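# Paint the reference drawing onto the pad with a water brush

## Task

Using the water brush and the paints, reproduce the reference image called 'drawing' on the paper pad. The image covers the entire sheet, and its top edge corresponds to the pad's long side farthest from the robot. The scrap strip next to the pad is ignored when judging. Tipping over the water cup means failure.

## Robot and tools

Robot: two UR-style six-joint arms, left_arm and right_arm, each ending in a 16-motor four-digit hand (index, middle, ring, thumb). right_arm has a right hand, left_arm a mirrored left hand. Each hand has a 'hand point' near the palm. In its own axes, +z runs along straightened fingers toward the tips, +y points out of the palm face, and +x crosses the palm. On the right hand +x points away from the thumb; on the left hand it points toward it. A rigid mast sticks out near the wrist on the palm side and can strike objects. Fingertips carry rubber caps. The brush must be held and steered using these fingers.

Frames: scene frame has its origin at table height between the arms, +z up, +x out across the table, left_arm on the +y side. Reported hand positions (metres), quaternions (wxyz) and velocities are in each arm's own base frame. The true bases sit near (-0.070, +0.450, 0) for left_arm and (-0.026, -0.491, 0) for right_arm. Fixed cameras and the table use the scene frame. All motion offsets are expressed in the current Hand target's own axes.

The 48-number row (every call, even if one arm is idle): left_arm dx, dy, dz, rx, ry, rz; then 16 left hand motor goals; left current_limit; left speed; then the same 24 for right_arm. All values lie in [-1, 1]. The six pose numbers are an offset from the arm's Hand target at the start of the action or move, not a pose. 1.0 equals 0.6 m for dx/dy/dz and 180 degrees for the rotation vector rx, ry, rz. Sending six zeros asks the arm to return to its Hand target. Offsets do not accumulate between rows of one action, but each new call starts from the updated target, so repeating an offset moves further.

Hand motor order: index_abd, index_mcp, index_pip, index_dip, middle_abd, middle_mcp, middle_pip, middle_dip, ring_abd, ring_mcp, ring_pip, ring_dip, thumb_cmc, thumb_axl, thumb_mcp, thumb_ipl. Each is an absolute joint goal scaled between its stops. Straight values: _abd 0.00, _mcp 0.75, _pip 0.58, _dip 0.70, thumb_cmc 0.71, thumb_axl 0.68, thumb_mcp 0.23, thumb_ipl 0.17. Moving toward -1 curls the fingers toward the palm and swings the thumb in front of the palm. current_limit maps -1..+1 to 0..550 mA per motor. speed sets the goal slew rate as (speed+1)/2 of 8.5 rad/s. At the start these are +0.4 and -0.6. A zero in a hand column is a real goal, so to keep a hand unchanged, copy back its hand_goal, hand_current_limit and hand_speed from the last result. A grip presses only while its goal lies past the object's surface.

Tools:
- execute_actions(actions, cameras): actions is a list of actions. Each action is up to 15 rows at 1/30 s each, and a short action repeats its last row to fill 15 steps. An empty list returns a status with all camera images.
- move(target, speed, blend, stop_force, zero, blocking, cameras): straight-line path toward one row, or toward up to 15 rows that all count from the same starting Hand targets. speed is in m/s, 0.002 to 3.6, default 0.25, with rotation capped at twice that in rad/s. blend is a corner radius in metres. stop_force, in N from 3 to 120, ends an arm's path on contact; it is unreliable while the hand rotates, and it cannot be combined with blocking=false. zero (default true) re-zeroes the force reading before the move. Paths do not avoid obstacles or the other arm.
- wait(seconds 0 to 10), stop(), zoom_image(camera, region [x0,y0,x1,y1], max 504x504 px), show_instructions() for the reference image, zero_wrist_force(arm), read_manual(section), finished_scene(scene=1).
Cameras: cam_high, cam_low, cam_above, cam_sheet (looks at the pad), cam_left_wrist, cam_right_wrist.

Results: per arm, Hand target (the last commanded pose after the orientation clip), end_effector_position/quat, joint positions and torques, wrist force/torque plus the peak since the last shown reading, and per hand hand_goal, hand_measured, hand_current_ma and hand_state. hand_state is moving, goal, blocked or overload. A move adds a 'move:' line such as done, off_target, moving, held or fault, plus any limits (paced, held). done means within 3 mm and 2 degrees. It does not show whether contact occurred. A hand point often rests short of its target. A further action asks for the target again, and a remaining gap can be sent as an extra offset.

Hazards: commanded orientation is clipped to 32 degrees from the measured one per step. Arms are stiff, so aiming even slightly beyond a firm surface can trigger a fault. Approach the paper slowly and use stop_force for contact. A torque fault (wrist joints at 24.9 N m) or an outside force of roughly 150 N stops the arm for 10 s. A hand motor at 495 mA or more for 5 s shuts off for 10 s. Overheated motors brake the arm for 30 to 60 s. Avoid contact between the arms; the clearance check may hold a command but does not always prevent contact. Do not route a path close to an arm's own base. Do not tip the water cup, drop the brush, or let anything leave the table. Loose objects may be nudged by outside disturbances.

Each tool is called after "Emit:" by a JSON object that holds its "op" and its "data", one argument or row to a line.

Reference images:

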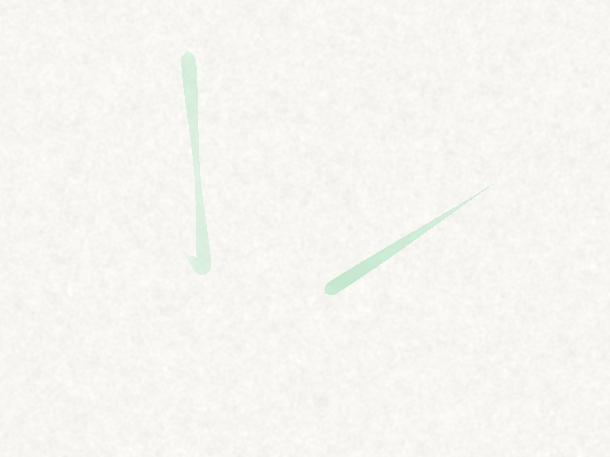

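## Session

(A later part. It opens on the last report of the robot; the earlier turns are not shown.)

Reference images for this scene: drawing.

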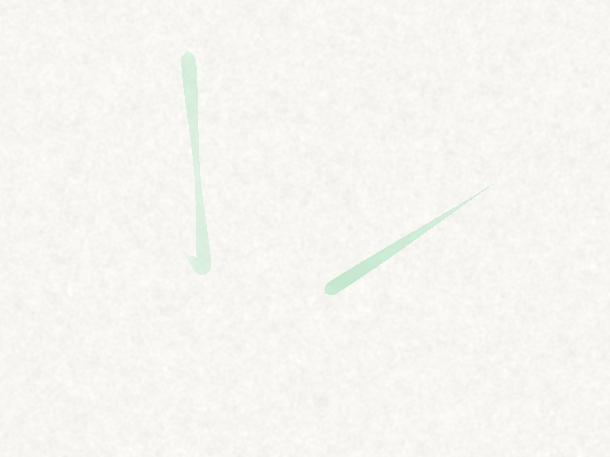

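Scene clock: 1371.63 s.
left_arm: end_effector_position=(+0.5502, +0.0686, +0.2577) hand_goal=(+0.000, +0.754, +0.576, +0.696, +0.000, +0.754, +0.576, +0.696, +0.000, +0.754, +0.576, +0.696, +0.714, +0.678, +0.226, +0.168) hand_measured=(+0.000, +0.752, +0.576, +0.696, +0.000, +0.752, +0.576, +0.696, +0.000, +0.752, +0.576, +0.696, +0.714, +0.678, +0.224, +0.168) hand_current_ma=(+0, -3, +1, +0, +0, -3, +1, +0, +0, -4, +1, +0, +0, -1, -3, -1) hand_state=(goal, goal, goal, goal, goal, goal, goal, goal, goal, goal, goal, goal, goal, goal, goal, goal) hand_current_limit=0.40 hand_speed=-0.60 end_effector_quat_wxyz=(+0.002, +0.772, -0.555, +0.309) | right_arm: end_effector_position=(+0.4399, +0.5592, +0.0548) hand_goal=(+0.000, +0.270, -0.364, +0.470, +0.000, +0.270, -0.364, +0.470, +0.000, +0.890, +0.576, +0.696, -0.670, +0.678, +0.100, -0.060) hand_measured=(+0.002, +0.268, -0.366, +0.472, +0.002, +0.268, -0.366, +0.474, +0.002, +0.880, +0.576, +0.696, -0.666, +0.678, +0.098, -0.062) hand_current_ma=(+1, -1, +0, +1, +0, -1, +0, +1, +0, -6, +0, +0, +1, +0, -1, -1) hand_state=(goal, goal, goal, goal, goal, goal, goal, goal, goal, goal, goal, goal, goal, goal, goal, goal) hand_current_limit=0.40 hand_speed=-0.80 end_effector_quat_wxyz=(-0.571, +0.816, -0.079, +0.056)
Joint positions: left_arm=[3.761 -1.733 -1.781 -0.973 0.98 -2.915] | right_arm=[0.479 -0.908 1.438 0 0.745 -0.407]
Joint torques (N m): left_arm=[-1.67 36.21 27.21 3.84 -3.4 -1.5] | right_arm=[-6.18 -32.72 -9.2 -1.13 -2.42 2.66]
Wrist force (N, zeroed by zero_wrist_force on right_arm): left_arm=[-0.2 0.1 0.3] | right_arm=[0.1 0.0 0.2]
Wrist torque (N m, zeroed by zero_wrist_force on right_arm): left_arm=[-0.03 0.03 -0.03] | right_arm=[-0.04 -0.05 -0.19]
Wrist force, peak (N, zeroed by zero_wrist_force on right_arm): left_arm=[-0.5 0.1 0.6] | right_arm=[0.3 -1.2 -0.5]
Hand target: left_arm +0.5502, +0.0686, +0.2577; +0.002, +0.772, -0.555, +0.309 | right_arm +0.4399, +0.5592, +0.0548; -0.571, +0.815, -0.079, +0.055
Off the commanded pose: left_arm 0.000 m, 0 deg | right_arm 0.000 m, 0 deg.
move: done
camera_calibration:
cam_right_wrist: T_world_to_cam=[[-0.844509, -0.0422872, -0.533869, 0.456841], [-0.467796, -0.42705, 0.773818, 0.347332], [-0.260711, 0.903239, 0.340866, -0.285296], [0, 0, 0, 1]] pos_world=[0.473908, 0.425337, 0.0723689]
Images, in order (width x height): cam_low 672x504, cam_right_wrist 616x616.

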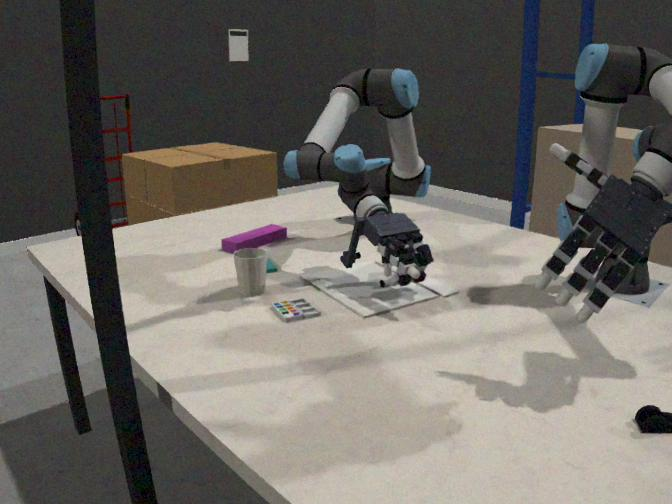

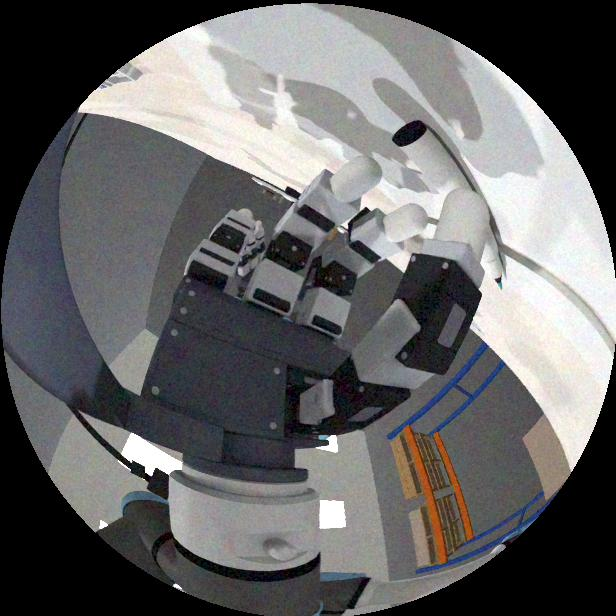

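Emit:
{"op": "move", "data": {
  "target": [0,0,0,0,0,0,0,0.754,0.576,0.696,0,0.754,0.576,0.696,0,0.754,0.576,0.696,0.714,0.678,0.226,0.168,0.4,-0.6, 0,0.0240,0.0087,0,0,0,0,0.27,-0.365,0.47,0,0.27,-0.365,0.47,0,0.89,0.576,0.696,-0.67,0.678,0.10,-0.06,0.4,-0.8],
  "speed": 0.03,
  "stop_force": 3,
  "cameras": ["cam_low", "cam_right_wrist"]
}}

Emit:
{"op": "zoom_image", "data": {
  "camera": "cam_low",
  "region": [330, 200, 470, 310]
}}

Emit:
{"op": "zoom_image", "data": {
  "camera": "cam_right_wrist",
  "region": [260, 40, 560, 300]
}}

Scene clock: 1377.37 s.
left_arm: end_effector_position=(+0.5502, +0.0686, +0.2577) hand_goal=(+0.000, +0.754, +0.576, +0.696, +0.000, +0.754, +0.576, +0.696, +0.000, +0.754, +0.576, +0.696, +0.714, +0.678, +0.226, +0.168) hand_measured=(+0.000, +0.752, +0.576, +0.696, +0.000, +0.752, +0.576, +0.696, +0.000, +0.752, +0.576, +0.696, +0.714, +0.678, +0.224, +0.168) hand_current_ma=(+0, -3, +1, +0, +0, -3, +1, +0, +0, -4, +1, +0, +0, -1, -3, -1) hand_state=(goal, goal, goal, goal, goal, goal, goal, goal, goal, goal, goal, goal, goal, goal, goal, goal) hand_current_limit=0.40 hand_speed=-0.60 end_effector_quat_wxyz=(+0.002, +0.772, -0.555, +0.309) | right_arm: end_effector_position=(+0.4399, +0.5591, +0.0395) hand_goal=(+0.000, +0.270, -0.364, +0.470, +0.000, +0.270, -0.364, +0.470, +0.000, +0.890, +0.576, +0.696, -0.670, +0.678, +0.100, -0.060) hand_measured=(+0.002, +0.268, -0.366, +0.470, +0.002, +0.268, -0.366, +0.470, +0.002, +0.880, +0.576, +0.696, -0.666, +0.678, +0.098, -0.062) hand_current_ma=(+1, -1, +0, +0, +0, +0, +0, +0, +0, -6, +0, +0, +1, +0, -1, -1) hand_state=(goal, goal, goal, goal, goal, goal, goal, goal, goal, goal, goal, goal, goal, goal, goal, goal) hand_current_limit=0.40 hand_speed=-0.80 end_effector_quat_wxyz=(-0.571, +0.815, -0.079, +0.055)
Joint positions: left_arm=[3.761 -1.733 -1.781 -0.973 0.98 -2.915] | right_arm=[0.479 -0.889 1.45 -0.031 0.745 -0.407]
Joint torques (N m): left_arm=[-0.62 34.4 29.04 4.09 -3.21 -1.72] | right_arm=[-9.24 -34 -8.6 -0.66 -2.77 -2.06]
Wrist force (N, zeroed by zero_wrist_force on right_arm): left_arm=[0.0 0.1 0.3] | right_arm=[-0.1 -3.2 -0.4]
Wrist torque (N m, zeroed by zero_wrist_force on right_arm): left_arm=[-0.02 0.00 0.00] | right_arm=[-0.05 -0.05 -0.19]
Wrist force, peak (N, zeroed by zero_wrist_force on right_arm): left_arm=[0.1 0.1 0.8] | right_arm=[-0.1 -3.5 -0.4]
Hand target: left_arm +0.5502, +0.0686, +0.2577; +0.002, +0.772, -0.555, +0.309 | right_arm +0.4399, +0.5591, +0.0395; -0.571, +0.815, -0.079, +0.055
Off the commanded pose: left_arm 0.000 m, 0 deg | right_arm 0.000 m, 0 deg.
move: contact (right_arm)
camera_calibration:
cam_right_wrist: T_world_to_cam=[[-0.844546, -0.0421632, -0.533821, 0.448577], [-0.467788, -0.427078, 0.773808, 0.359214], [-0.260609, 0.903231, 0.340963, -0.280007], [0, 0, 0, 1]] pos_world=[0.473907, 0.425237, 0.0569687]
Images, in order (width x height): cam_low 672x504, cam_right_wrist 616x616.

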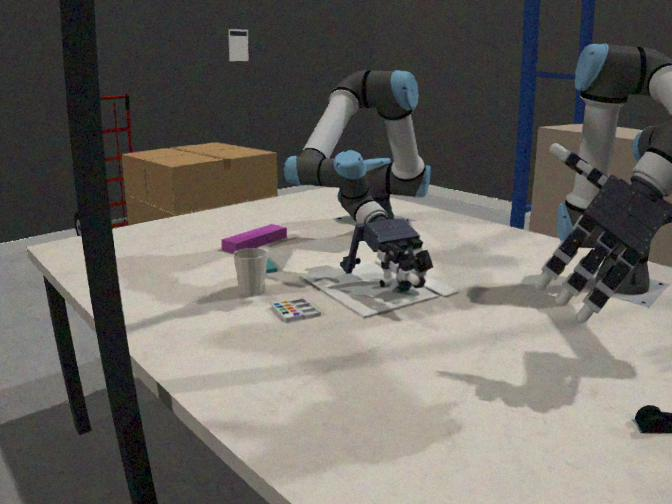

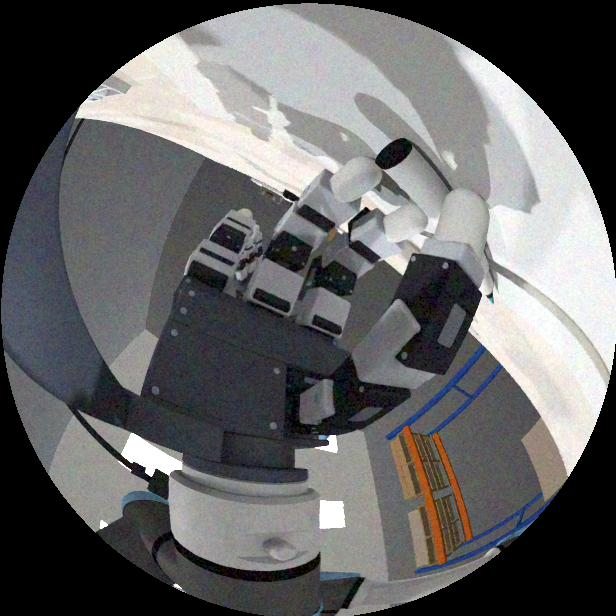

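Scaled by 3.600.

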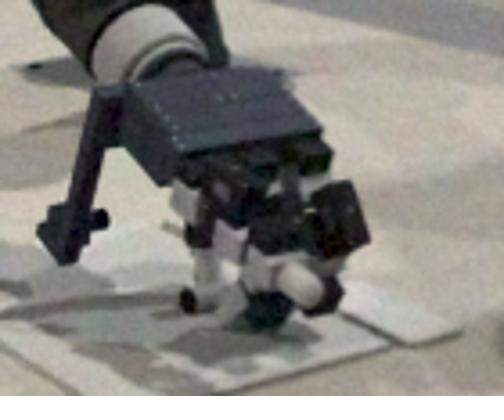

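Scaled by 1.680 from the camera's 616x616 image, which has a finer 880x880 frame.

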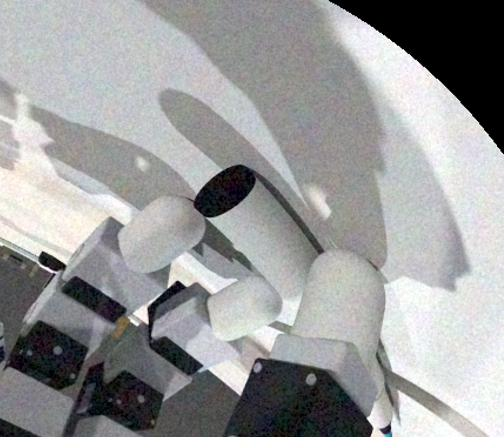

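Emit:
{"op": "move", "data": {
  "target": [0,0,0,0,0,0,0,0.754,0.576,0.696,0,0.754,0.576,0.696,0,0.754,0.576,0.696,0.714,0.678,0.226,0.168,0.4,-0.6, 0,-0.0016,-0.0006,0,0,0,0,0.085,-0.375,0.47,0,0.085,-0.375,0.47,0,0.89,0.576,0.696,-0.67,0.678,-0.14,-0.08,0.4,-0.92],
  "speed": 0.03,
  "cameras": ["cam_low", "cam_right_wrist"]
}}

Emit:
{"op": "zoom_image", "data": {
  "camera": "cam_right_wrist",
  "region": [260, 40, 560, 300]
}}

Scene clock: 1382.03 s.
left_arm: end_effector_position=(+0.5502, +0.0686, +0.2577) hand_goal=(+0.000, +0.754, +0.576, +0.696, +0.000, +0.754, +0.576, +0.696, +0.000, +0.754, +0.576, +0.696, +0.714, +0.678, +0.226, +0.168) hand_measured=(+0.000, +0.752, +0.576, +0.696, +0.000, +0.752, +0.576, +0.696, +0.000, +0.752, +0.576, +0.696, +0.714, +0.678, +0.224, +0.168) hand_current_ma=(+0, -3, +1, +0, +0, -3, +1, +0, +0, -4, +1, +0, +0, -1, -3, -1) hand_state=(goal, goal, goal, goal, goal, goal, goal, goal, goal, goal, goal, goal, goal, goal, goal, goal) hand_current_limit=0.40 hand_speed=-0.60 end_effector_quat_wxyz=(+0.002, +0.772, -0.555, +0.309) | right_arm: end_effector_position=(+0.4399, +0.5591, +0.0405) hand_goal=(+0.000, +0.086, -0.374, +0.470, +0.000, +0.086, -0.374, +0.470, +0.000, +0.890, +0.576, +0.696, -0.670, +0.678, -0.140, -0.080) hand_measured=(+0.002, +0.156, -0.356, +0.474, +0.002, +0.144, -0.358, +0.478, +0.002, +0.880, +0.576, +0.696, -0.664, +0.680, +0.030, -0.056) hand_current_ma=(+0, +140, +13, +2, +0, +106, +12, +4, +0, -6, +0, +0, +2, +0, +384, +37) hand_state=(goal, blocked, goal, goal, goal, blocked, goal, goal, goal, goal, goal, goal, goal, goal, blocked, blocked) hand_current_limit=0.40 hand_speed=-0.92 end_effector_quat_wxyz=(-0.571, +0.815, -0.079, +0.055)
Joint positions: left_arm=[3.761 -1.733 -1.781 -0.973 0.98 -2.915] | right_arm=[0.479 -0.89 1.449 -0.029 0.745 -0.407]
Joint torques (N m): left_arm=[0.05 35.78 28.63 3.9 -3.16 -1.62] | right_arm=[-9.85 -58.37 -27.92 1.95 -3.02 2.87]
Wrist force (N, zeroed by zero_wrist_force on right_arm): left_arm=[-0.1 0.3 0.4] | right_arm=[0.1 -0.2 -0.1]
Wrist torque (N m, zeroed by zero_wrist_force on right_arm): left_arm=[0.00 0.01 -0.02] | right_arm=[-0.02 -0.04 -0.20]
Wrist force, peak (N, zeroed by zero_wrist_force on right_arm): left_arm=[-0.6 0.6 0.3] | right_arm=[-0.3 -3.8 -0.4]
Hand target: left_arm +0.5502, +0.0686, +0.2577; +0.002, +0.772, -0.555, +0.309 | right_arm +0.4399, +0.5591, +0.0405; -0.571, +0.815, -0.079, +0.055
Off the commanded pose: left_arm 0.000 m, 0 deg | right_arm 0.000 m, 0 deg.
move: done
camera_calibration:
cam_right_wrist: T_world_to_cam=[[-0.844546, -0.0421632, -0.533821, 0.449164], [-0.467788, -0.427078, 0.773808, 0.358363], [-0.260609, 0.903231, 0.340963, -0.280382], [0, 0, 0, 1]] pos_world=[0.473907, 0.425237, 0.0580687]
Images, in order (width x height): cam_low 672x504, cam_right_wrist 616x616.

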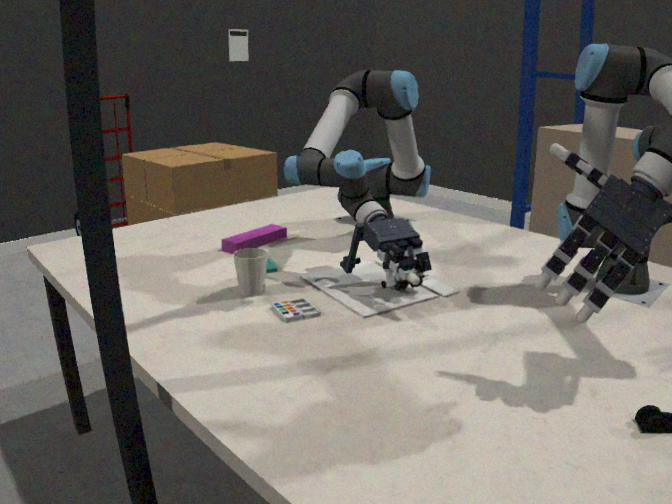

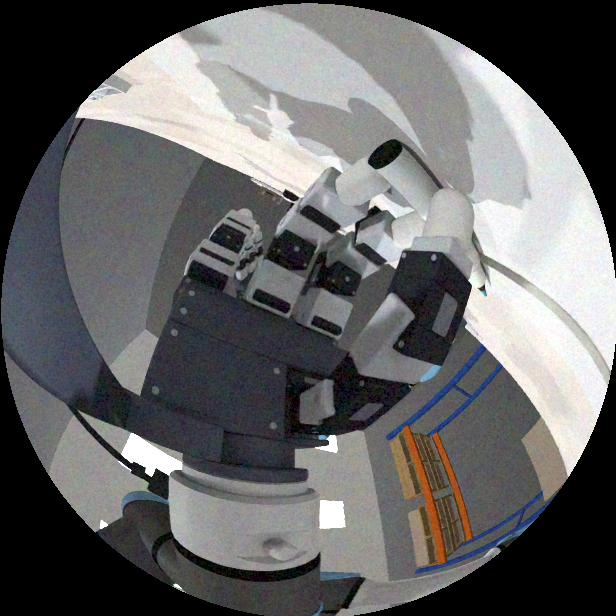

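Scaled by 1.680 from the camera's 616x616 image, which has a finer 880x880 frame.

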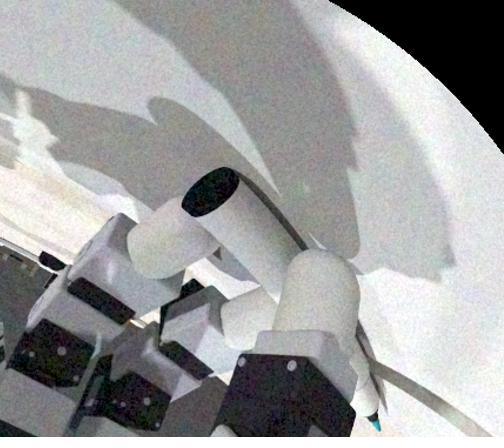

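Emit:
{"op": "move", "data": {
  "target": [0,0,0,0,0,0,0,0.754,0.576,0.696,0,0.754,0.576,0.696,0,0.754,0.576,0.696,0.714,0.678,0.226,0.168,0.4,-0.6, 0,-0.3447,-0.1254,0,0,0,0,0.085,-0.375,0.47,0,0.085,-0.375,0.47,0,0.89,0.576,0.696,-0.67,0.678,-0.14,-0.08,0.4,-0.92],
  "speed": 0.12
}}

Emit:
{"op": "move", "data": {
  "target": [0,0,0,0,0,0,0,0.754,0.576,0.696,0,0.754,0.576,0.696,0,0.754,0.576,0.696,0.714,0.678,0.226,0.168,0.4,-0.6, 0,0,0,-0.0612,0.2275,-0.4464,0,0.085,-0.375,0.47,0,0.085,-0.375,0.47,0,0.89,0.576,0.696,-0.67,0.678,-0.14,-0.08,0.4,-0.92],
  "speed": 0.35,
  "cameras": ["cam_low", "cam_above", "cam_sheet"]
}}

Scene clock: 1390.30 s.
left_arm: end_effector_position=(+0.5502, +0.0686, +0.2577) hand_goal=(+0.000, +0.754, +0.576, +0.696, +0.000, +0.754, +0.576, +0.696, +0.000, +0.754, +0.576, +0.696, +0.714, +0.678, +0.226, +0.168) hand_measured=(+0.000, +0.752, +0.576, +0.696, +0.000, +0.752, +0.576, +0.696, +0.000, +0.752, +0.576, +0.696, +0.714, +0.678, +0.224, +0.168) hand_current_ma=(+0, -3, +1, +0, +0, -3, +1, +0, +0, -4, +1, +0, +0, -1, -3, -1) hand_state=(goal, goal, goal, goal, goal, goal, goal, goal, goal, goal, goal, goal, goal, goal, goal, goal) hand_current_limit=0.40 hand_speed=-0.60 end_effector_quat_wxyz=(+0.002, +0.772, -0.555, +0.309) | right_arm: end_effector_position=(+0.4397, +0.5593, +0.2606) hand_goal=(+0.000, +0.086, -0.374, +0.470, +0.000, +0.086, -0.374, +0.470, +0.000, +0.890, +0.576, +0.696, -0.670, +0.678, -0.140, -0.080) hand_measured=(+0.002, +0.156, -0.354, +0.476, +0.002, +0.144, -0.358, +0.478, +0.002, +0.880, +0.576, +0.696, -0.664, +0.680, +0.028, -0.056) hand_current_ma=(+0, +140, +17, +3, +0, +106, +12, +4, +0, -6, +0, +0, +3, +0, +385, +37) hand_state=(goal, blocked, blocked, goal, goal, blocked, goal, goal, goal, goal, goal, goal, goal, goal, blocked, blocked) hand_current_limit=0.40 hand_speed=-0.92 end_effector_quat_wxyz=(-0.571, +0.815, -0.079, +0.056)
Joint positions: left_arm=[3.761 -1.733 -1.781 -0.973 0.98 -2.915] | right_arm=[0.479 -1.058 1.128 0.459 0.745 -0.407]
Joint torques (N m): left_arm=[-0.11 34.37 27.28 3.94 -3.45 -1.82] | right_arm=[11.52 -29.88 -31.24 1.67 -1.1 -2.95]
Wrist force (N, zeroed by zero_wrist_force on right_arm): left_arm=[0.0 0.1 0.1] | right_arm=[0.2 -0.6 0.3]
Wrist torque (N m, zeroed by zero_wrist_force on right_arm): left_arm=[-0.01 0.00 -0.01] | right_arm=[-0.12 -0.09 0.02]
Wrist force, peak (N, zeroed by zero_wrist_force on right_arm): left_arm=[-0.4 0.4 0.7] | right_arm=[0.1 -1.2 -0.3]
Hand target: left_arm +0.5502, +0.0686, +0.2577; +0.002, +0.772, -0.555, +0.309 | right_arm +0.4397, +0.5593, +0.2606; -0.571, +0.815, -0.079, +0.055
Off the commanded pose: left_arm 0.000 m, 0 deg | right_arm 0.000 m, 0 deg.
move: done

Scene clock: 1393.23 s.
left_arm: end_effector_position=(+0.5502, +0.0686, +0.2577) hand_goal=(+0.000, +0.754, +0.576, +0.696, +0.000, +0.754, +0.576, +0.696, +0.000, +0.754, +0.576, +0.696, +0.714, +0.678, +0.226, +0.168) hand_measured=(+0.000, +0.752, +0.576, +0.696, +0.000, +0.752, +0.576, +0.696, +0.000, +0.752, +0.576, +0.696, +0.714, +0.678, +0.224, +0.168) hand_current_ma=(+0, -3, +1, +0, +0, -3, +1, +0, +0, -4, +1, +0, +0, -1, -3, -1) hand_state=(goal, goal, goal, goal, goal, goal, goal, goal, goal, goal, goal, goal, goal, goal, goal, goal) hand_current_limit=0.40 hand_speed=-0.60 end_effector_quat_wxyz=(+0.002, +0.772, -0.555, +0.309) | right_arm: end_effector_position=(+0.4397, +0.5593, +0.2606) hand_goal=(+0.000, +0.086, -0.374, +0.470, +0.000, +0.086, -0.374, +0.470, +0.000, +0.890, +0.576, +0.696, -0.670, +0.678, -0.140, -0.080) hand_measured=(+0.002, +0.156, -0.352, +0.478, +0.002, +0.144, -0.358, +0.478, +0.002, +0.886, +0.576, +0.696, -0.662, +0.680, +0.028, -0.056) hand_current_ma=(+0, +140, +18, +3, +0, +106, +12, +4, +0, -1, +0, +0, +4, +0, +385, +37) hand_state=(goal, blocked, blocked, goal, goal, blocked, goal, goal, goal, goal, goal, goal, goal, goal, blocked, blocked) hand_current_limit=0.40 hand_speed=-0.92 end_effector_quat_wxyz=(-0.270, +0.653, +0.271, +0.654)
Joint positions: left_arm=[3.761 -1.733 -1.781 -0.973 0.98 -2.915] | right_arm=[0.861 -1.234 1.713 -0.479 1.647 -1.572]
Joint torques (N m): left_arm=[1.09 34.73 27.5 3.86 -3.4 -1.71] | right_arm=[10.67 -22.85 -11.37 -3.36 2.73 -3.09]
Wrist force (N, zeroed by zero_wrist_force on right_arm): left_arm=[-0.3 0.1 0.3] | right_arm=[0.0 0.1 -2.0]
Wrist torque (N m, zeroed by zero_wrist_force on right_arm): left_arm=[-0.03 0.03 -0.03] | right_arm=[0.26 -0.10 0.12]
Wrist force, peak (N, zeroed by zero_wrist_force on right_arm): left_arm=[-0.3 0.3 0.6] | right_arm=[-0.3 0.2 -2.4]
Hand target: left_arm +0.5502, +0.0686, +0.2577; +0.002, +0.772, -0.555, +0.309 | right_arm +0.4397, +0.5593, +0.2606; -0.270, +0.653, +0.271, +0.654
Off the commanded pose: left_arm 0.000 m, 0 deg | right_arm 0.000 m, 0 deg.
move: done
Images, in order (width x height): cam_low 672x504, cam_above 672x504, cam_sheet 672x504.

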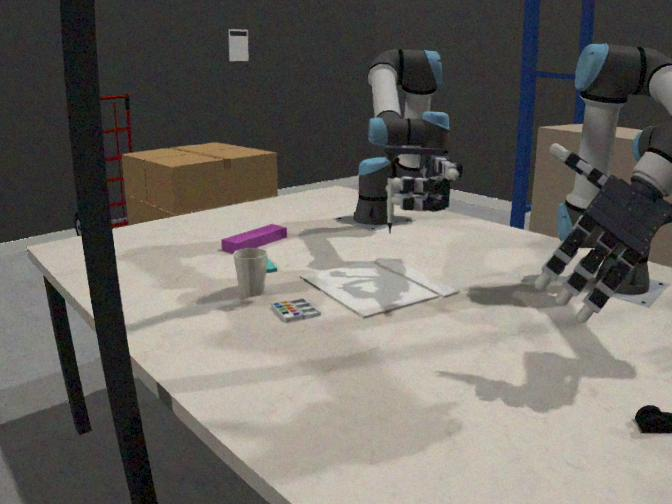

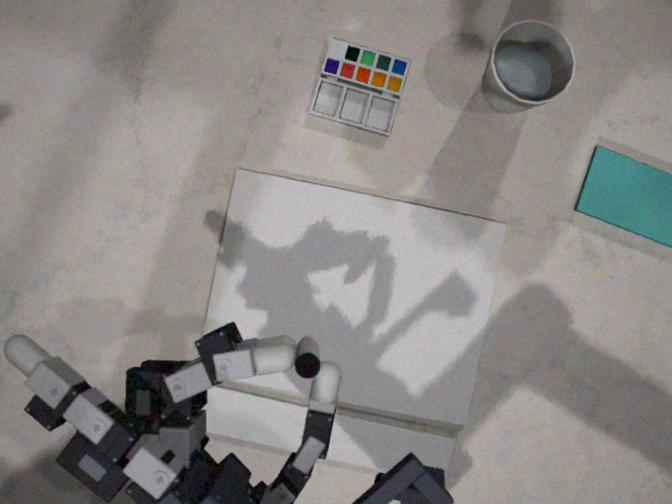

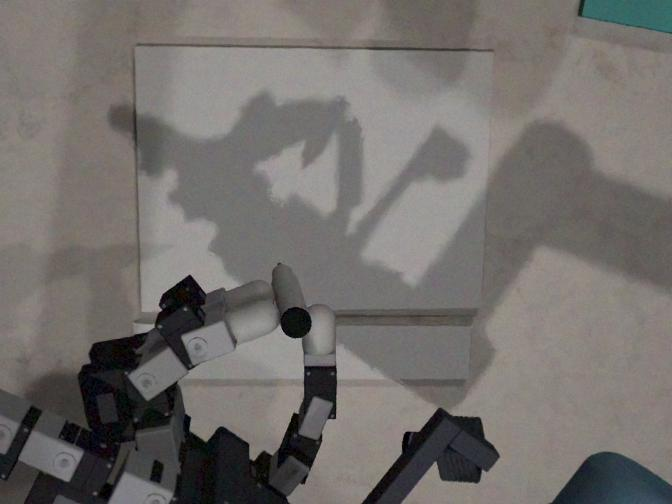

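Emit:
{"op": "move", "data": {
  "target": [0,0,0,0,0,0,0,0.754,0.576,0.696,0,0.754,0.576,0.696,0,0.754,0.576,0.696,0.714,0.678,0.226,0.168,0.4,-0.6, -0.2093,-0.1229,-0.15,0,0,0,0,0.085,-0.375,0.47,0,0.085,-0.375,0.47,0,0.89,0.576,0.696,-0.67,0.678,-0.14,-0.08,0.4,-0.92],
  "speed": 0.15
}}

Emit:
{"op": "move", "data": {
  "target": [0,0,0,0,0,0,0,0.754,0.576,0.696,0,0.754,0.576,0.696,0,0.754,0.576,0.696,0.714,0.678,0.226,0.168,0.4,-0.6, -0.022,0,0,0,0,0,0,0.085,-0.375,0.47,0,0.085,-0.375,0.47,0,0.89,0.576,0.696,-0.67,0.678,-0.14,-0.08,0.4,-0.92],
  "speed": 0.1,
  "cameras": ["cam_low", "cam_above", "cam_sheet"]
}}

Emit:
{"op": "zoom_image", "data": {
  "camera": "cam_sheet",
  "region": [200, 270, 380, 405]
}}

Emit:
{"op": "zoom_image", "data": {
  "camera": "cam_low",
  "region": [360, 200, 500, 310]
}}

Emit:
{"op": "zoom_image", "data": {
  "camera": "cam_above",
  "region": [220, 360, 380, 500]
}}

Scene clock: 1402.33 s.
left_arm: end_effector_position=(+0.5502, +0.0686, +0.2577) hand_goal=(+0.000, +0.754, +0.576, +0.696, +0.000, +0.754, +0.576, +0.696, +0.000, +0.754, +0.576, +0.696, +0.714, +0.678, +0.226, +0.168) hand_measured=(+0.000, +0.752, +0.576, +0.696, +0.000, +0.752, +0.576, +0.696, +0.000, +0.752, +0.576, +0.696, +0.714, +0.678, +0.224, +0.168) hand_current_ma=(+0, -3, +1, +0, +0, -3, +1, +0, +0, -4, +1, +0, +0, -1, -3, -1) hand_state=(goal, goal, goal, goal, goal, goal, goal, goal, goal, goal, goal, goal, goal, goal, goal, goal) hand_current_limit=0.40 hand_speed=-0.60 end_effector_quat_wxyz=(+0.002, +0.772, -0.555, +0.309) | right_arm: end_effector_position=(+0.3241, +0.5478, +0.1350) hand_goal=(+0.000, +0.086, -0.374, +0.470, +0.000, +0.086, -0.374, +0.470, +0.000, +0.890, +0.576, +0.696, -0.670, +0.678, -0.140, -0.080) hand_measured=(+0.002, +0.156, -0.352, +0.478, +0.002, +0.144, -0.358, +0.478, +0.002, +0.888, +0.576, +0.696, -0.662, +0.680, +0.028, -0.056) hand_current_ma=(+0, +140, +18, +3, +0, +106, +12, +4, +0, -1, +0, +0, +4, +0, +385, +37) hand_state=(goal, blocked, blocked, goal, goal, blocked, goal, goal, goal, goal, goal, goal, goal, goal, blocked, blocked) hand_current_limit=0.40 hand_speed=-0.92 end_effector_quat_wxyz=(-0.270, +0.653, +0.271, +0.654)
Joint positions: left_arm=[3.761 -1.733 -1.781 -0.973 0.98 -2.915] | right_arm=[1.051 -1.145 1.985 -0.84 1.838 -1.572]
Joint torques (N m): left_arm=[-0.73 33.93 26.9 3.99 -3.32 -1.74] | right_arm=[11.37 -21.34 -6.29 -3.52 2.79 -3.21]
Wrist force (N, zeroed by zero_wrist_force on right_arm): left_arm=[-0.1 -0.3 0.2] | right_arm=[0.0 0.3 -1.7]
Wrist torque (N m, zeroed by zero_wrist_force on right_arm): left_arm=[-0.07 0.02 -0.01] | right_arm=[0.27 -0.18 0.13]
Wrist force, peak (N, zeroed by zero_wrist_force on right_arm): left_arm=[-0.8 0.1 0.3] | right_arm=[-1.2 -0.1 -2.1]
Hand target: left_arm +0.5502, +0.0686, +0.2577; +0.002, +0.772, -0.555, +0.309 | right_arm +0.3240, +0.5478, +0.1349; -0.270, +0.653, +0.271, +0.654
Off the commanded pose: left_arm 0.000 m, 0 deg | right_arm 0.000 m, 0 deg.
move: done

Scene clock: 1403.13 s.
left_arm: end_effector_position=(+0.5502, +0.0686, +0.2577) hand_goal=(+0.000, +0.754, +0.576, +0.696, +0.000, +0.754, +0.576, +0.696, +0.000, +0.754, +0.576, +0.696, +0.714, +0.678, +0.226, +0.168) hand_measured=(+0.000, +0.752, +0.576, +0.696, +0.000, +0.752, +0.576, +0.696, +0.000, +0.752, +0.576, +0.696, +0.714, +0.678, +0.224, +0.168) hand_current_ma=(+0, -3, +1, +0, +0, -3, +1, +0, +0, -4, +1, +0, +0, -1, -3, -1) hand_state=(goal, goal, goal, goal, goal, goal, goal, goal, goal, goal, goal, goal, goal, goal, goal, goal) hand_current_limit=0.40 hand_speed=-0.60 end_effector_quat_wxyz=(+0.002, +0.772, -0.555, +0.309) | right_arm: end_effector_position=(+0.3240, +0.5478, +0.1218) hand_goal=(+0.000, +0.086, -0.374, +0.470, +0.000, +0.086, -0.374, +0.470, +0.000, +0.890, +0.576, +0.696, -0.670, +0.678, -0.140, -0.080) hand_measured=(+0.002, +0.156, -0.352, +0.478, +0.002, +0.144, -0.358, +0.478, +0.002, +0.888, +0.576, +0.696, -0.662, +0.680, +0.028, -0.056) hand_current_ma=(+0, +140, +18, +3, +0, +106, +12, +4, +0, -1, +0, +0, +4, +0, +385, +37) hand_state=(goal, blocked, blocked, goal, goal, blocked, goal, goal, goal, goal, goal, goal, goal, goal, blocked, blocked) hand_current_limit=0.40 hand_speed=-0.92 end_effector_quat_wxyz=(-0.270, +0.653, +0.271, +0.654)
Joint positions: left_arm=[3.761 -1.733 -1.781 -0.973 0.98 -2.915] | right_arm=[1.051 -1.119 1.993 -0.874 1.838 -1.572]
Joint torques (N m): left_arm=[0.47 34.69 28.03 3.78 -3.37 -1.71] | right_arm=[7.49 -22.17 -5.99 -3.3 1.97 -1.78]
Wrist force (N, zeroed by zero_wrist_force on right_arm): left_arm=[-0.2 0.0 0.4] | right_arm=[0.2 0.6 -1.7]
Wrist torque (N m, zeroed by zero_wrist_force on right_arm): left_arm=[-0.03 0.02 -0.02] | right_arm=[0.31 -0.20 0.15]
Wrist force, peak (N, zeroed by zero_wrist_force on right_arm): left_arm=[-0.4 0.1 0.5] | right_arm=[-0.2 -0.2 -2.1]
Hand target: left_arm +0.5502, +0.0686, +0.2577; +0.002, +0.772, -0.555, +0.309 | right_arm +0.3240, +0.5478, +0.1217; -0.270, +0.653, +0.271, +0.654
Off the commanded pose: left_arm 0.000 m, 0 deg | right_arm 0.000 m, 0 deg.
move: done
Images, in order (width x height): cam_low 672x504, cam_above 672x504, cam_sheet 672x504.

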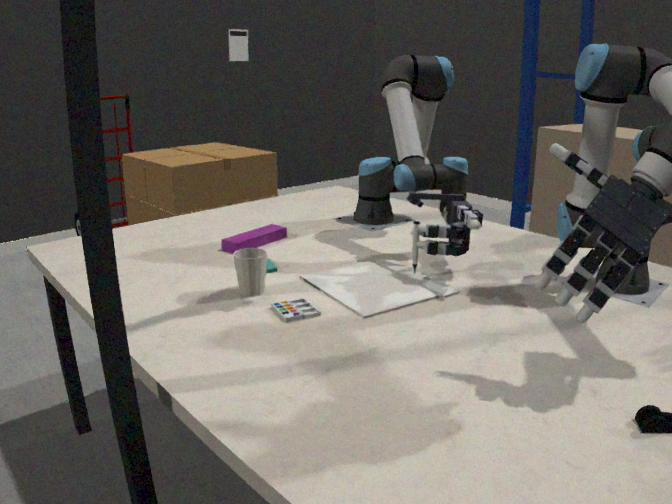

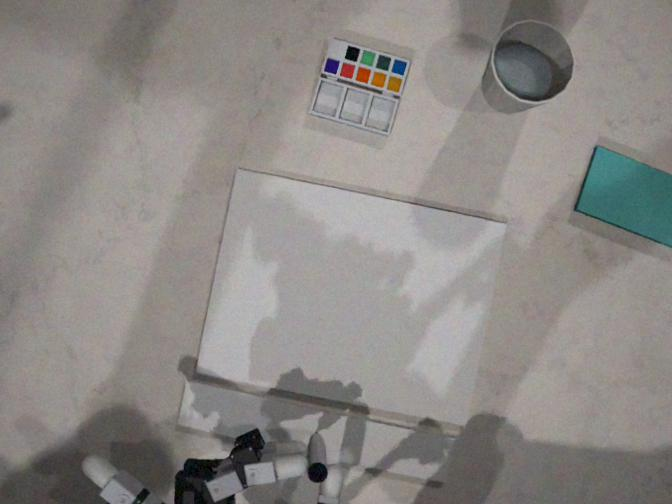

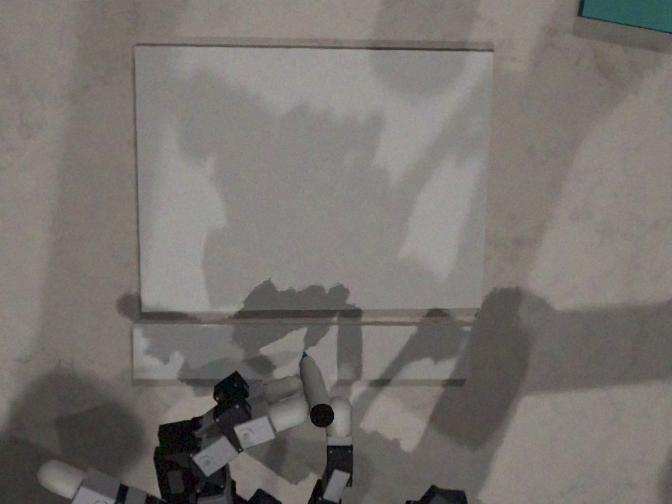

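Scaled by 2.800.

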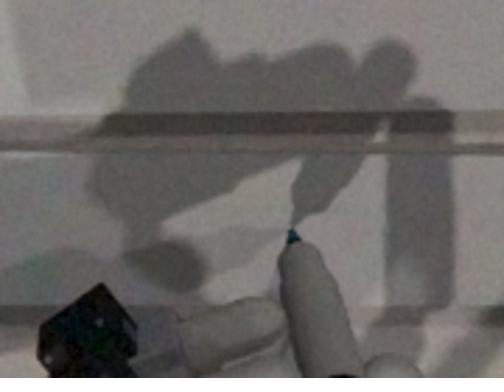

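Scaled by 3.600.

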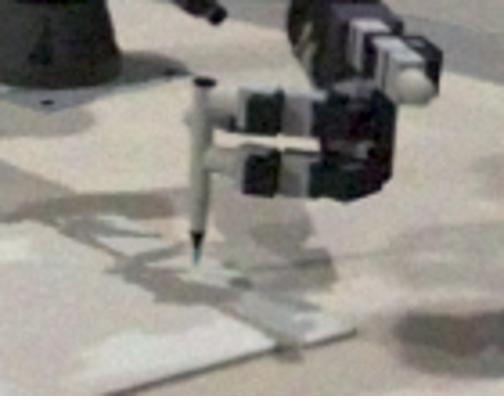

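Scaled by 3.150.

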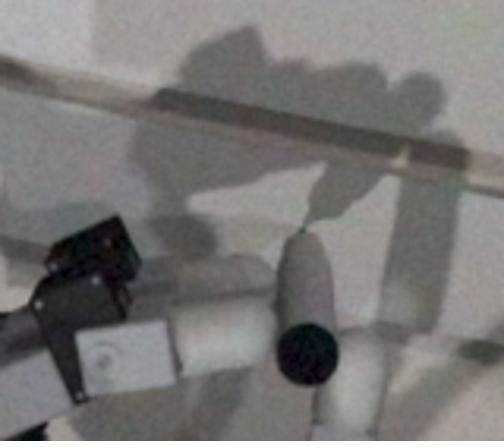

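Emit:
{"op": "move", "data": {
  "target": [
    [0,0,0,0,0,0,0,0.754,0.576,0.696,0,0.754,0.576,0.696,0,0.754,0.576,0.696,0.714,0.678,0.226,0.168,0.4,-0.6, 0.2472,0,0,0,0,0,0,0.085,-0.375,0.47,0,0.085,-0.375,0.47,0,0.89,0.576,0.696,-0.67,0.678,-0.14,-0.08,0.4,-0.92],
    [0,0,0,0,0,0,0,0.754,0.576,0.696,0,0.754,0.576,0.696,0,0.754,0.576,0.696,0.714,0.678,0.226,0.168,0.4,-0.6, 0.2472,0.6986,0.2407,0,0,0,0,0.085,-0.375,0.47,0,0.085,-0.375,0.47,0,0.89,0.576,0.696,-0.67,0.678,-0.14,-0.08,0.4,-0.92],
    [0,0,0,0,0,0,0,0.754,0.576,0.696,0,0.754,0.576,0.696,0,0.754,0.576,0.696,0.714,0.678,0.226,0.168,0.4,-0.6, 0.0422,0.6986,0.2407,0,0,0,0,0.085,-0.375,0.47,0,0.085,-0.375,0.47,0,0.89,0.576,0.696,-0.67,0.678,-0.14,-0.08,0.4,-0.92]
  ],
  "speed": [0.25, 0.25, 0.1],
  "blend": [0.03, 0.02, 0]
}}

Emit:
{"op": "move", "data": {
  "target": [
    [0,0,0,0,0,0,0,0.754,0.576,0.696,0,0.754,0.576,0.696,0,0.754,0.576,0.696,0.714,0.678,0.226,0.168,0.4,-0.6, 0.205,0,0,0,0,0,0,0.085,-0.375,0.47,0,0.085,-0.375,0.47,0,0.89,0.576,0.696,-0.67,0.678,-0.14,-0.08,0.4,-0.92],
    [0,0,0,0,0,0,0,0.754,0.576,0.696,0,0.754,0.576,0.696,0,0.754,0.576,0.696,0.714,0.678,0.226,0.168,0.4,-0.6, 0.205,-0.1716,0.2088,0,0,0,0,0.085,-0.375,0.47,0,0.085,-0.375,0.47,0,0.89,0.576,0.696,-0.67,0.678,-0.14,-0.08,0.4,-0.92],
    [0,0,0,0,0,0,0,0.754,0.576,0.696,0,0.754,0.576,0.696,0,0.754,0.576,0.696,0.714,0.678,0.226,0.168,0.4,-0.6, -0.0283,-0.1716,0.2088,0,0,0,0,0.085,-0.375,0.47,0,0.085,-0.375,0.47,0,0.89,0.576,0.696,-0.67,0.678,-0.14,-0.08,0.4,-0.92],
    [0,0,0,0,0,0,0,0.754,0.576,0.696,0,0.754,0.576,0.696,0,0.754,0.576,0.696,0.714,0.678,0.226,0.168,0.4,-0.6, -0.0433,-0.1681,0.2088,0,0,0,0,0.085,-0.375,0.47,0,0.085,-0.375,0.47,0,0.89,0.576,0.696,-0.67,0.678,-0.14,-0.08,0.4,-0.92],
    [0,0,0,0,0,0,0,0.754,0.576,0.696,0,0.754,0.576,0.696,0,0.754,0.576,0.696,0.714,0.678,0.226,0.168,0.4,-0.6, -0.0433,-0.1716,0.2123,0,0,0,0,0.085,-0.375,0.47,0,0.085,-0.375,0.47,0,0.89,0.576,0.696,-0.67,0.678,-0.14,-0.08,0.4,-0.92],
    [0,0,0,0,0,0,0,0.754,0.576,0.696,0,0.754,0.576,0.696,0,0.754,0.576,0.696,0.714,0.678,0.226,0.168,0.4,-0.6, -0.0433,-0.1751,0.2088,0,0,0,0,0.085,-0.375,0.47,0,0.085,-0.375,0.47,0,0.89,0.576,0.696,-0.67,0.678,-0.14,-0.08,0.4,-0.92],
    [0,0,0,0,0,0,0,0.754,0.576,0.696,0,0.754,0.576,0.696,0,0.754,0.576,0.696,0.714,0.678,0.226,0.168,0.4,-0.6, -0.0433,-0.1716,0.2053,0,0,0,0,0.085,-0.375,0.47,0,0.085,-0.375,0.47,0,0.89,0.576,0.696,-0.67,0.678,-0.14,-0.08,0.4,-0.92],
    [0,0,0,0,0,0,0,0.754,0.576,0.696,0,0.754,0.576,0.696,0,0.754,0.576,0.696,0.714,0.678,0.226,0.168,0.4,-0.6, -0.0433,-0.1716,0.2088,0,0,0,0,0.085,-0.375,0.47,0,0.085,-0.375,0.47,0,0.89,0.576,0.696,-0.67,0.678,-0.14,-0.08,0.4,-0.92],
    [0,0,0,0,0,0,0,0.754,0.576,0.696,0,0.754,0.576,0.696,0,0.754,0.576,0.696,0.714,0.678,0.226,0.168,0.4,-0.6, 0.0883,-0.1716,0.2088,0,0,0,0,0.085,-0.375,0.47,0,0.085,-0.375,0.47,0,0.89,0.576,0.696,-0.67,0.678,-0.14,-0.08,0.4,-0.92]
  ],
  "speed": [0.2, 0.25, 0.15, 0.05, 0.05, 0.05, 0.05, 0.05, 0.15],
  "blend": [0.02, 0.02, 0.004, 0.001, 0.001, 0.001, 0.001, 0, 0]
}}

Emit:
{"op": "move", "data": {
  "target": [
    [0,0,0,0,0,0,0,0.754,0.576,0.696,0,0.754,0.576,0.696,0,0.754,0.576,0.696,0.714,0.678,0.226,0.168,0.4,-0.6, 0,-0.5279,-0.44965,0,0,0,0,0.085,-0.375,0.47,0,0.085,-0.375,0.47,0,0.89,0.576,0.696,-0.67,0.678,-0.14,-0.08,0.4,-0.92],
    [0,0,0,0,0,0,0,0.754,0.576,0.696,0,0.754,0.576,0.696,0,0.754,0.576,0.696,0.714,0.678,0.226,0.168,0.4,-0.6, -0.1167,-0.5279,-0.44965,0,0,0,0,0.085,-0.375,0.47,0,0.085,-0.375,0.47,0,0.89,0.576,0.696,-0.67,0.678,-0.14,-0.08,0.4,-0.92],
    [0,0,0,0,0,0,0,0.754,0.576,0.696,0,0.754,0.576,0.696,0,0.754,0.576,0.696,0.714,0.678,0.226,0.168,0.4,-0.6, -0.15,-0.5279,-0.44965,0,0,0,0,0.085,-0.375,0.47,0,0.085,-0.375,0.47,0,0.89,0.576,0.696,-0.67,0.678,-0.14,-0.08,0.4,-0.92],
    [0,0,0,0,0,0,0,0.754,0.576,0.696,0,0.754,0.576,0.696,0,0.754,0.576,0.696,0.714,0.678,0.226,0.168,0.4,-0.6, -0.135,-0.44664,-0.55528,0,0,0,0,0.085,-0.375,0.47,0,0.085,-0.375,0.47,0,0.89,0.576,0.696,-0.67,0.678,-0.14,-0.08,0.4,-0.92],
    [0,0,0,0,0,0,0,0.754,0.576,0.696,0,0.754,0.576,0.696,0,0.754,0.576,0.696,0.714,0.678,0.226,0.168,0.4,-0.6, 0,-0.44664,-0.55528,0,0,0,0,0.085,-0.375,0.47,0,0.085,-0.375,0.47,0,0.89,0.576,0.696,-0.67,0.678,-0.14,-0.08,0.4,-0.92]
  ],
  "speed": [0.25, 0.15, 0.05, 0.03, 0.15],
  "blend": [0.02, 0.005, 0, 0.001, 0]
}}

Scene clock: 1444.07 s.
left_arm: end_effector_position=(+0.5502, +0.0686, +0.2577) hand_goal=(+0.000, +0.754, +0.576, +0.696, +0.000, +0.754, +0.576, +0.696, +0.000, +0.754, +0.576, +0.696, +0.714, +0.678, +0.226, +0.168) hand_measured=(+0.000, +0.752, +0.576, +0.696, +0.000, +0.752, +0.576, +0.696, +0.000, +0.752, +0.576, +0.696, +0.714, +0.678, +0.224, +0.168) hand_current_ma=(+0, -3, +1, +0, +0, -3, +1, +0, +0, -4, +1, +0, +0, -1, -3, -1) hand_state=(goal, goal, goal, goal, goal, goal, goal, goal, goal, goal, goal, goal, goal, goal, goal, goal) hand_current_limit=0.40 hand_speed=-0.60 end_effector_quat_wxyz=(+0.002, +0.772, -0.555, +0.309) | right_arm: end_effector_position=(+0.7223, +0.3531, +0.1475) hand_goal=(+0.000, +0.086, -0.374, +0.470, +0.000, +0.086, -0.374, +0.470, +0.000, +0.890, +0.576, +0.696, -0.670, +0.678, -0.140, -0.080) hand_measured=(+0.002, +0.156, -0.352, +0.478, +0.002, +0.144, -0.358, +0.478, +0.002, +0.888, +0.576, +0.696, -0.662, +0.680, +0.028, -0.056) hand_current_ma=(+0, +140, +18, +3, +0, +106, +12, +4, +1, +0, +0, +0, +4, +0, +385, +37) hand_state=(goal, blocked, blocked, goal, goal, blocked, goal, goal, goal, goal, goal, goal, goal, goal, blocked, blocked) hand_current_limit=0.40 hand_speed=-0.92 end_effector_quat_wxyz=(-0.270, +0.653, +0.271, +0.654)
Joint positions: left_arm=[3.761 -1.733 -1.781 -0.973 0.98 -2.915] | right_arm=[0.225 -0.979 1.654 -0.676 1.011 -1.572]
Joint torques (N m): left_arm=[-0.15 34.67 27.11 3.98 -3.47 -1.72] | right_arm=[-6.04 -30.47 -8.68 -3.06 -1.27 2.68]
Wrist force (N, zeroed by zero_wrist_force on right_arm): left_arm=[-0.3 0.0 0.3] | right_arm=[0.2 0.2 -2.0]
Wrist torque (N m, zeroed by zero_wrist_force on right_arm): left_arm=[-0.04 0.04 -0.03] | right_arm=[0.30 -0.16 0.06]
Wrist force, peak (N, zeroed by zero_wrist_force on right_arm): left_arm=[-0.2 0.0 0.9] | right_arm=[-1.4 0.4 -2.1]
Hand target: left_arm +0.5502, +0.0686, +0.2577; +0.002, +0.772, -0.555, +0.309 | right_arm +0.7223, +0.3531, +0.1475; -0.270, +0.653, +0.271, +0.654
Off the commanded pose: left_arm 0.000 m, 0 deg | right_arm 0.000 m, 0 deg.
move: done

Scene clock: 1447.80 s.
left_arm: end_effector_position=(+0.5502, +0.0686, +0.2577) hand_goal=(+0.000, +0.754, +0.576, +0.696, +0.000, +0.754, +0.576, +0.696, +0.000, +0.754, +0.576, +0.696, +0.714, +0.678, +0.226, +0.168) hand_measured=(+0.000, +0.752, +0.576, +0.696, +0.000, +0.752, +0.576, +0.696, +0.000, +0.752, +0.576, +0.696, +0.714, +0.678, +0.224, +0.168) hand_current_ma=(+0, -3, +1, +0, +0, -3, +1, +0, +0, -4, +1, +0, +0, -1, -3, -1) hand_state=(goal, goal, goal, goal, goal, goal, goal, goal, goal, goal, goal, goal, goal, goal, goal, goal) hand_current_limit=0.40 hand_speed=-0.60 end_effector_quat_wxyz=(+0.002, +0.772, -0.555, +0.309) | right_arm: end_effector_position=(+0.7382, +0.5146, +0.2003) hand_goal=(+0.000, +0.086, -0.374, +0.470, +0.000, +0.086, -0.374, +0.470, +0.000, +0.890, +0.576, +0.696, -0.670, +0.678, -0.140, -0.080) hand_measured=(+0.002, +0.156, -0.352, +0.478, +0.002, +0.144, -0.358, +0.478, +0.002, +0.888, +0.576, +0.696, -0.662, +0.680, +0.028, -0.056) hand_current_ma=(+0, +140, +18, +3, +0, +106, +12, +4, +1, +0, +0, +0, +4, +0, +385, +37) hand_state=(goal, blocked, blocked, goal, goal, blocked, goal, goal, goal, goal, goal, goal, goal, goal, blocked, blocked) hand_current_limit=0.40 hand_speed=-0.92 end_effector_quat_wxyz=(-0.270, +0.653, +0.271, +0.654)
Joint positions: left_arm=[3.761 -1.733 -1.781 -0.973 0.98 -2.915] | right_arm=[0.471 -0.832 1.236 -0.404 1.258 -1.572]
Joint torques (N m): left_arm=[-0.45 33.36 27.92 3.9 -3.53 -1.65] | right_arm=[-9.96 -63.62 -31.03 -0.16 -0.26 -2.56]
Wrist force (N, zeroed by zero_wrist_force on right_arm): left_arm=[-0.2 0.0 0.3] | right_arm=[-0.1 0.1 -1.4]
Wrist torque (N m, zeroed by zero_wrist_force on right_arm): left_arm=[-0.04 0.02 -0.02] | right_arm=[0.25 -0.14 0.08]
Wrist force, peak (N, zeroed by zero_wrist_force on right_arm): left_arm=[0.0 0.3 0.8] | right_arm=[1.5 1.0 -2.5]
Hand target: left_arm +0.5502, +0.0686, +0.2577; +0.002, +0.772, -0.555, +0.309 | right_arm +0.7382, +0.5145, +0.2004; -0.270, +0.653, +0.271, +0.654
Off the commanded pose: left_arm 0.000 m, 0 deg | right_arm 0.000 m, 0 deg.
move: done

Scene clock: 1454.43 s.
left_arm: end_effector_position=(+0.5502, +0.0686, +0.2577) hand_goal=(+0.000, +0.754, +0.576, +0.696, +0.000, +0.754, +0.576, +0.696, +0.000, +0.754, +0.576, +0.696, +0.714, +0.678, +0.226, +0.168) hand_measured=(+0.000, +0.752, +0.576, +0.696, +0.000, +0.752, +0.576, +0.696, +0.000, +0.752, +0.576, +0.696, +0.714, +0.678, +0.224, +0.168) hand_current_ma=(+0, -3, +1, +0, +0, -3, +1, +0, +0, -4, +1, +0, +0, -1, -3, -1) hand_state=(goal, goal, goal, goal, goal, goal, goal, goal, goal, goal, goal, goal, goal, goal, goal, goal) hand_current_limit=0.40 hand_speed=-0.60 end_effector_quat_wxyz=(+0.002, +0.772, -0.555, +0.309) | right_arm: end_effector_position=(+0.3131, +0.4689, +0.2001) hand_goal=(+0.000, +0.086, -0.374, +0.470, +0.000, +0.086, -0.374, +0.470, +0.000, +0.890, +0.576, +0.696, -0.670, +0.678, -0.140, -0.080) hand_measured=(+0.002, +0.154, -0.352, +0.478, +0.002, +0.144, -0.358, +0.478, +0.002, +0.888, +0.576, +0.696, -0.662, +0.680, +0.028, -0.056) hand_current_ma=(+0, +137, +18, +3, +0, +106, +13, +4, +1, +0, +0, +0, +4, +0, +385, +38) hand_state=(goal, blocked, blocked, goal, goal, blocked, goal, goal, goal, goal, goal, goal, goal, goal, blocked, blocked) hand_current_limit=0.40 hand_speed=-0.92 end_effector_quat_wxyz=(-0.270, +0.653, +0.271, +0.654)
Joint positions: left_arm=[3.761 -1.733 -1.781 -0.973 0.98 -2.915] | right_arm=[0.968 -1.428 2.155 -0.727 1.755 -1.572]
Joint torques (N m): left_arm=[-0.32 35.75 27.92 3.76 -3.2 -1.75] | right_arm=[7.05 -37.13 -27.81 -0.22 2.4 2.65]
Wrist force (N, zeroed by zero_wrist_force on right_arm): left_arm=[-0.3 0.2 0.5] | right_arm=[0.2 0.3 -2.2]
Wrist torque (N m, zeroed by zero_wrist_force on right_arm): left_arm=[-0.03 0.03 -0.03] | right_arm=[0.30 -0.16 0.02]
Wrist force, peak (N, zeroed by zero_wrist_force on right_arm): left_arm=[-0.1 0.6 0.6] | right_arm=[0.7 -1.2 -2.5]
Hand target: left_arm +0.5502, +0.0686, +0.2577; +0.002, +0.772, -0.555, +0.309 | right_arm +0.3131, +0.4689, +0.2001; -0.270, +0.653, +0.271, +0.654
Off the commanded pose: left_arm 0.000 m, 0 deg | right_arm 0.000 m, 0 deg.
move: done

Now retreat and look.

Emit:
{"op": "move", "data": {
  "target": [0,0,0,0,0,0,0,0.754,0.576,0.696,0,0.754,0.576,0.696,0,0.754,0.576,0.696,0.714,0.678,0.226,0.168,0.4,-0.6, 0,0.44664,0.55528,0,0,0,0,0.085,-0.375,0.47,0,0.085,-0.375,0.47,0,0.89,0.576,0.696,-0.67,0.678,-0.14,-0.08,0.4,-0.92],
  "speed": 0.3,
  "cameras": ["cam_above", "cam_sheet"]
}}

Emit:
{"op": "zoom_image", "data": {
  "camera": "cam_sheet",
  "region": [270, 315, 430, 390]
}}

Scene clock: 1459.83 s.
left_arm: end_effector_position=(+0.5502, +0.0686, +0.2577) hand_goal=(+0.000, +0.754, +0.576, +0.696, +0.000, +0.754, +0.576, +0.696, +0.000, +0.754, +0.576, +0.696, +0.714, +0.678, +0.226, +0.168) hand_measured=(+0.000, +0.752, +0.576, +0.696, +0.000, +0.752, +0.576, +0.696, +0.000, +0.752, +0.576, +0.696, +0.714, +0.678, +0.224, +0.168) hand_current_ma=(+0, -3, +1, +0, +0, -3, +1, +0, +0, -4, +1, +0, +0, -1, -3, -1) hand_state=(goal, goal, goal, goal, goal, goal, goal, goal, goal, goal, goal, goal, goal, goal, goal, goal) hand_current_limit=0.40 hand_speed=-0.60 end_effector_quat_wxyz=(+0.002, +0.772, -0.555, +0.309) | right_arm: end_effector_position=(+0.7382, +0.5146, +0.2004) hand_goal=(+0.000, +0.086, -0.374, +0.470, +0.000, +0.086, -0.374, +0.470, +0.000, +0.890, +0.576, +0.696, -0.670, +0.678, -0.140, -0.080) hand_measured=(+0.002, +0.154, -0.352, +0.478, +0.002, +0.144, -0.358, +0.478, +0.002, +0.888, +0.576, +0.696, -0.662, +0.680, +0.028, -0.056) hand_current_ma=(+0, +137, +18, +3, +0, +106, +13, +4, +1, +0, +0, +0, +4, +0, +385, +38) hand_state=(goal, blocked, blocked, goal, goal, blocked, goal, goal, goal, goal, goal, goal, goal, goal, blocked, blocked) hand_current_limit=0.40 hand_speed=-0.92 end_effector_quat_wxyz=(-0.270, +0.653, +0.271, +0.654)
Joint positions: left_arm=[3.761 -1.733 -1.781 -0.973 0.98 -2.915] | right_arm=[0.472 -0.832 1.236 -0.404 1.258 -1.572]
Joint torques (N m): left_arm=[0.1 35.18 28.24 3.68 -3.51 -1.48] | right_arm=[-11.61 -37.77 -31.72 -0.33 0.88 -3.24]
Wrist force (N, zeroed by zero_wrist_force on right_arm): left_arm=[-0.3 -0.3 0.2] | right_arm=[0.0 0.3 -1.7]
Wrist torque (N m, zeroed by zero_wrist_force on right_arm): left_arm=[-0.06 0.04 -0.02] | right_arm=[0.29 -0.15 0.06]
Wrist force, peak (N, zeroed by zero_wrist_force on right_arm): left_arm=[-0.1 0.2 0.8] | right_arm=[-0.1 -1.3 -3.4]
Hand target: left_arm +0.5502, +0.0686, +0.2577; +0.002, +0.772, -0.555, +0.309 | right_arm +0.7382, +0.5145, +0.2004; -0.270, +0.653, +0.271, +0.654
Off the commanded pose: left_arm 0.000 m, 0 deg | right_arm 0.000 m, 0 deg.
move: done
Images, in order (width x height): cam_above 672x504, cam_sheet 672x504.

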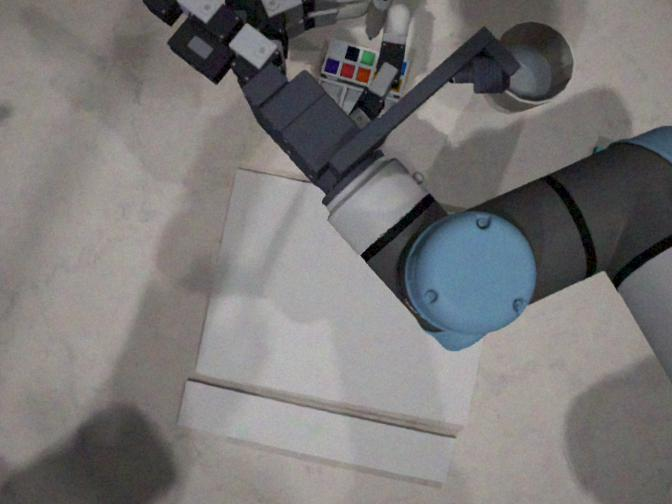

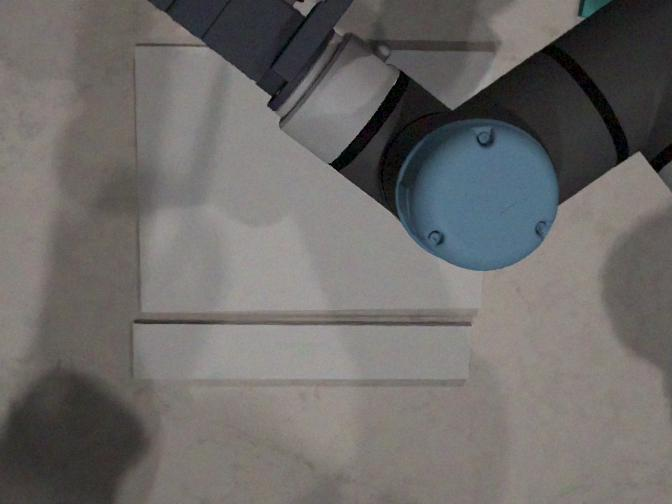

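Scaled by 3.150.

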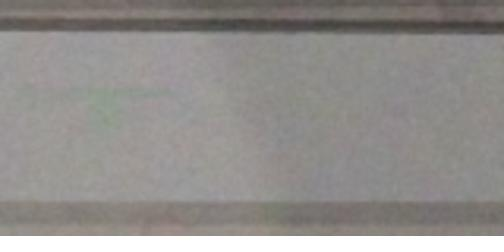

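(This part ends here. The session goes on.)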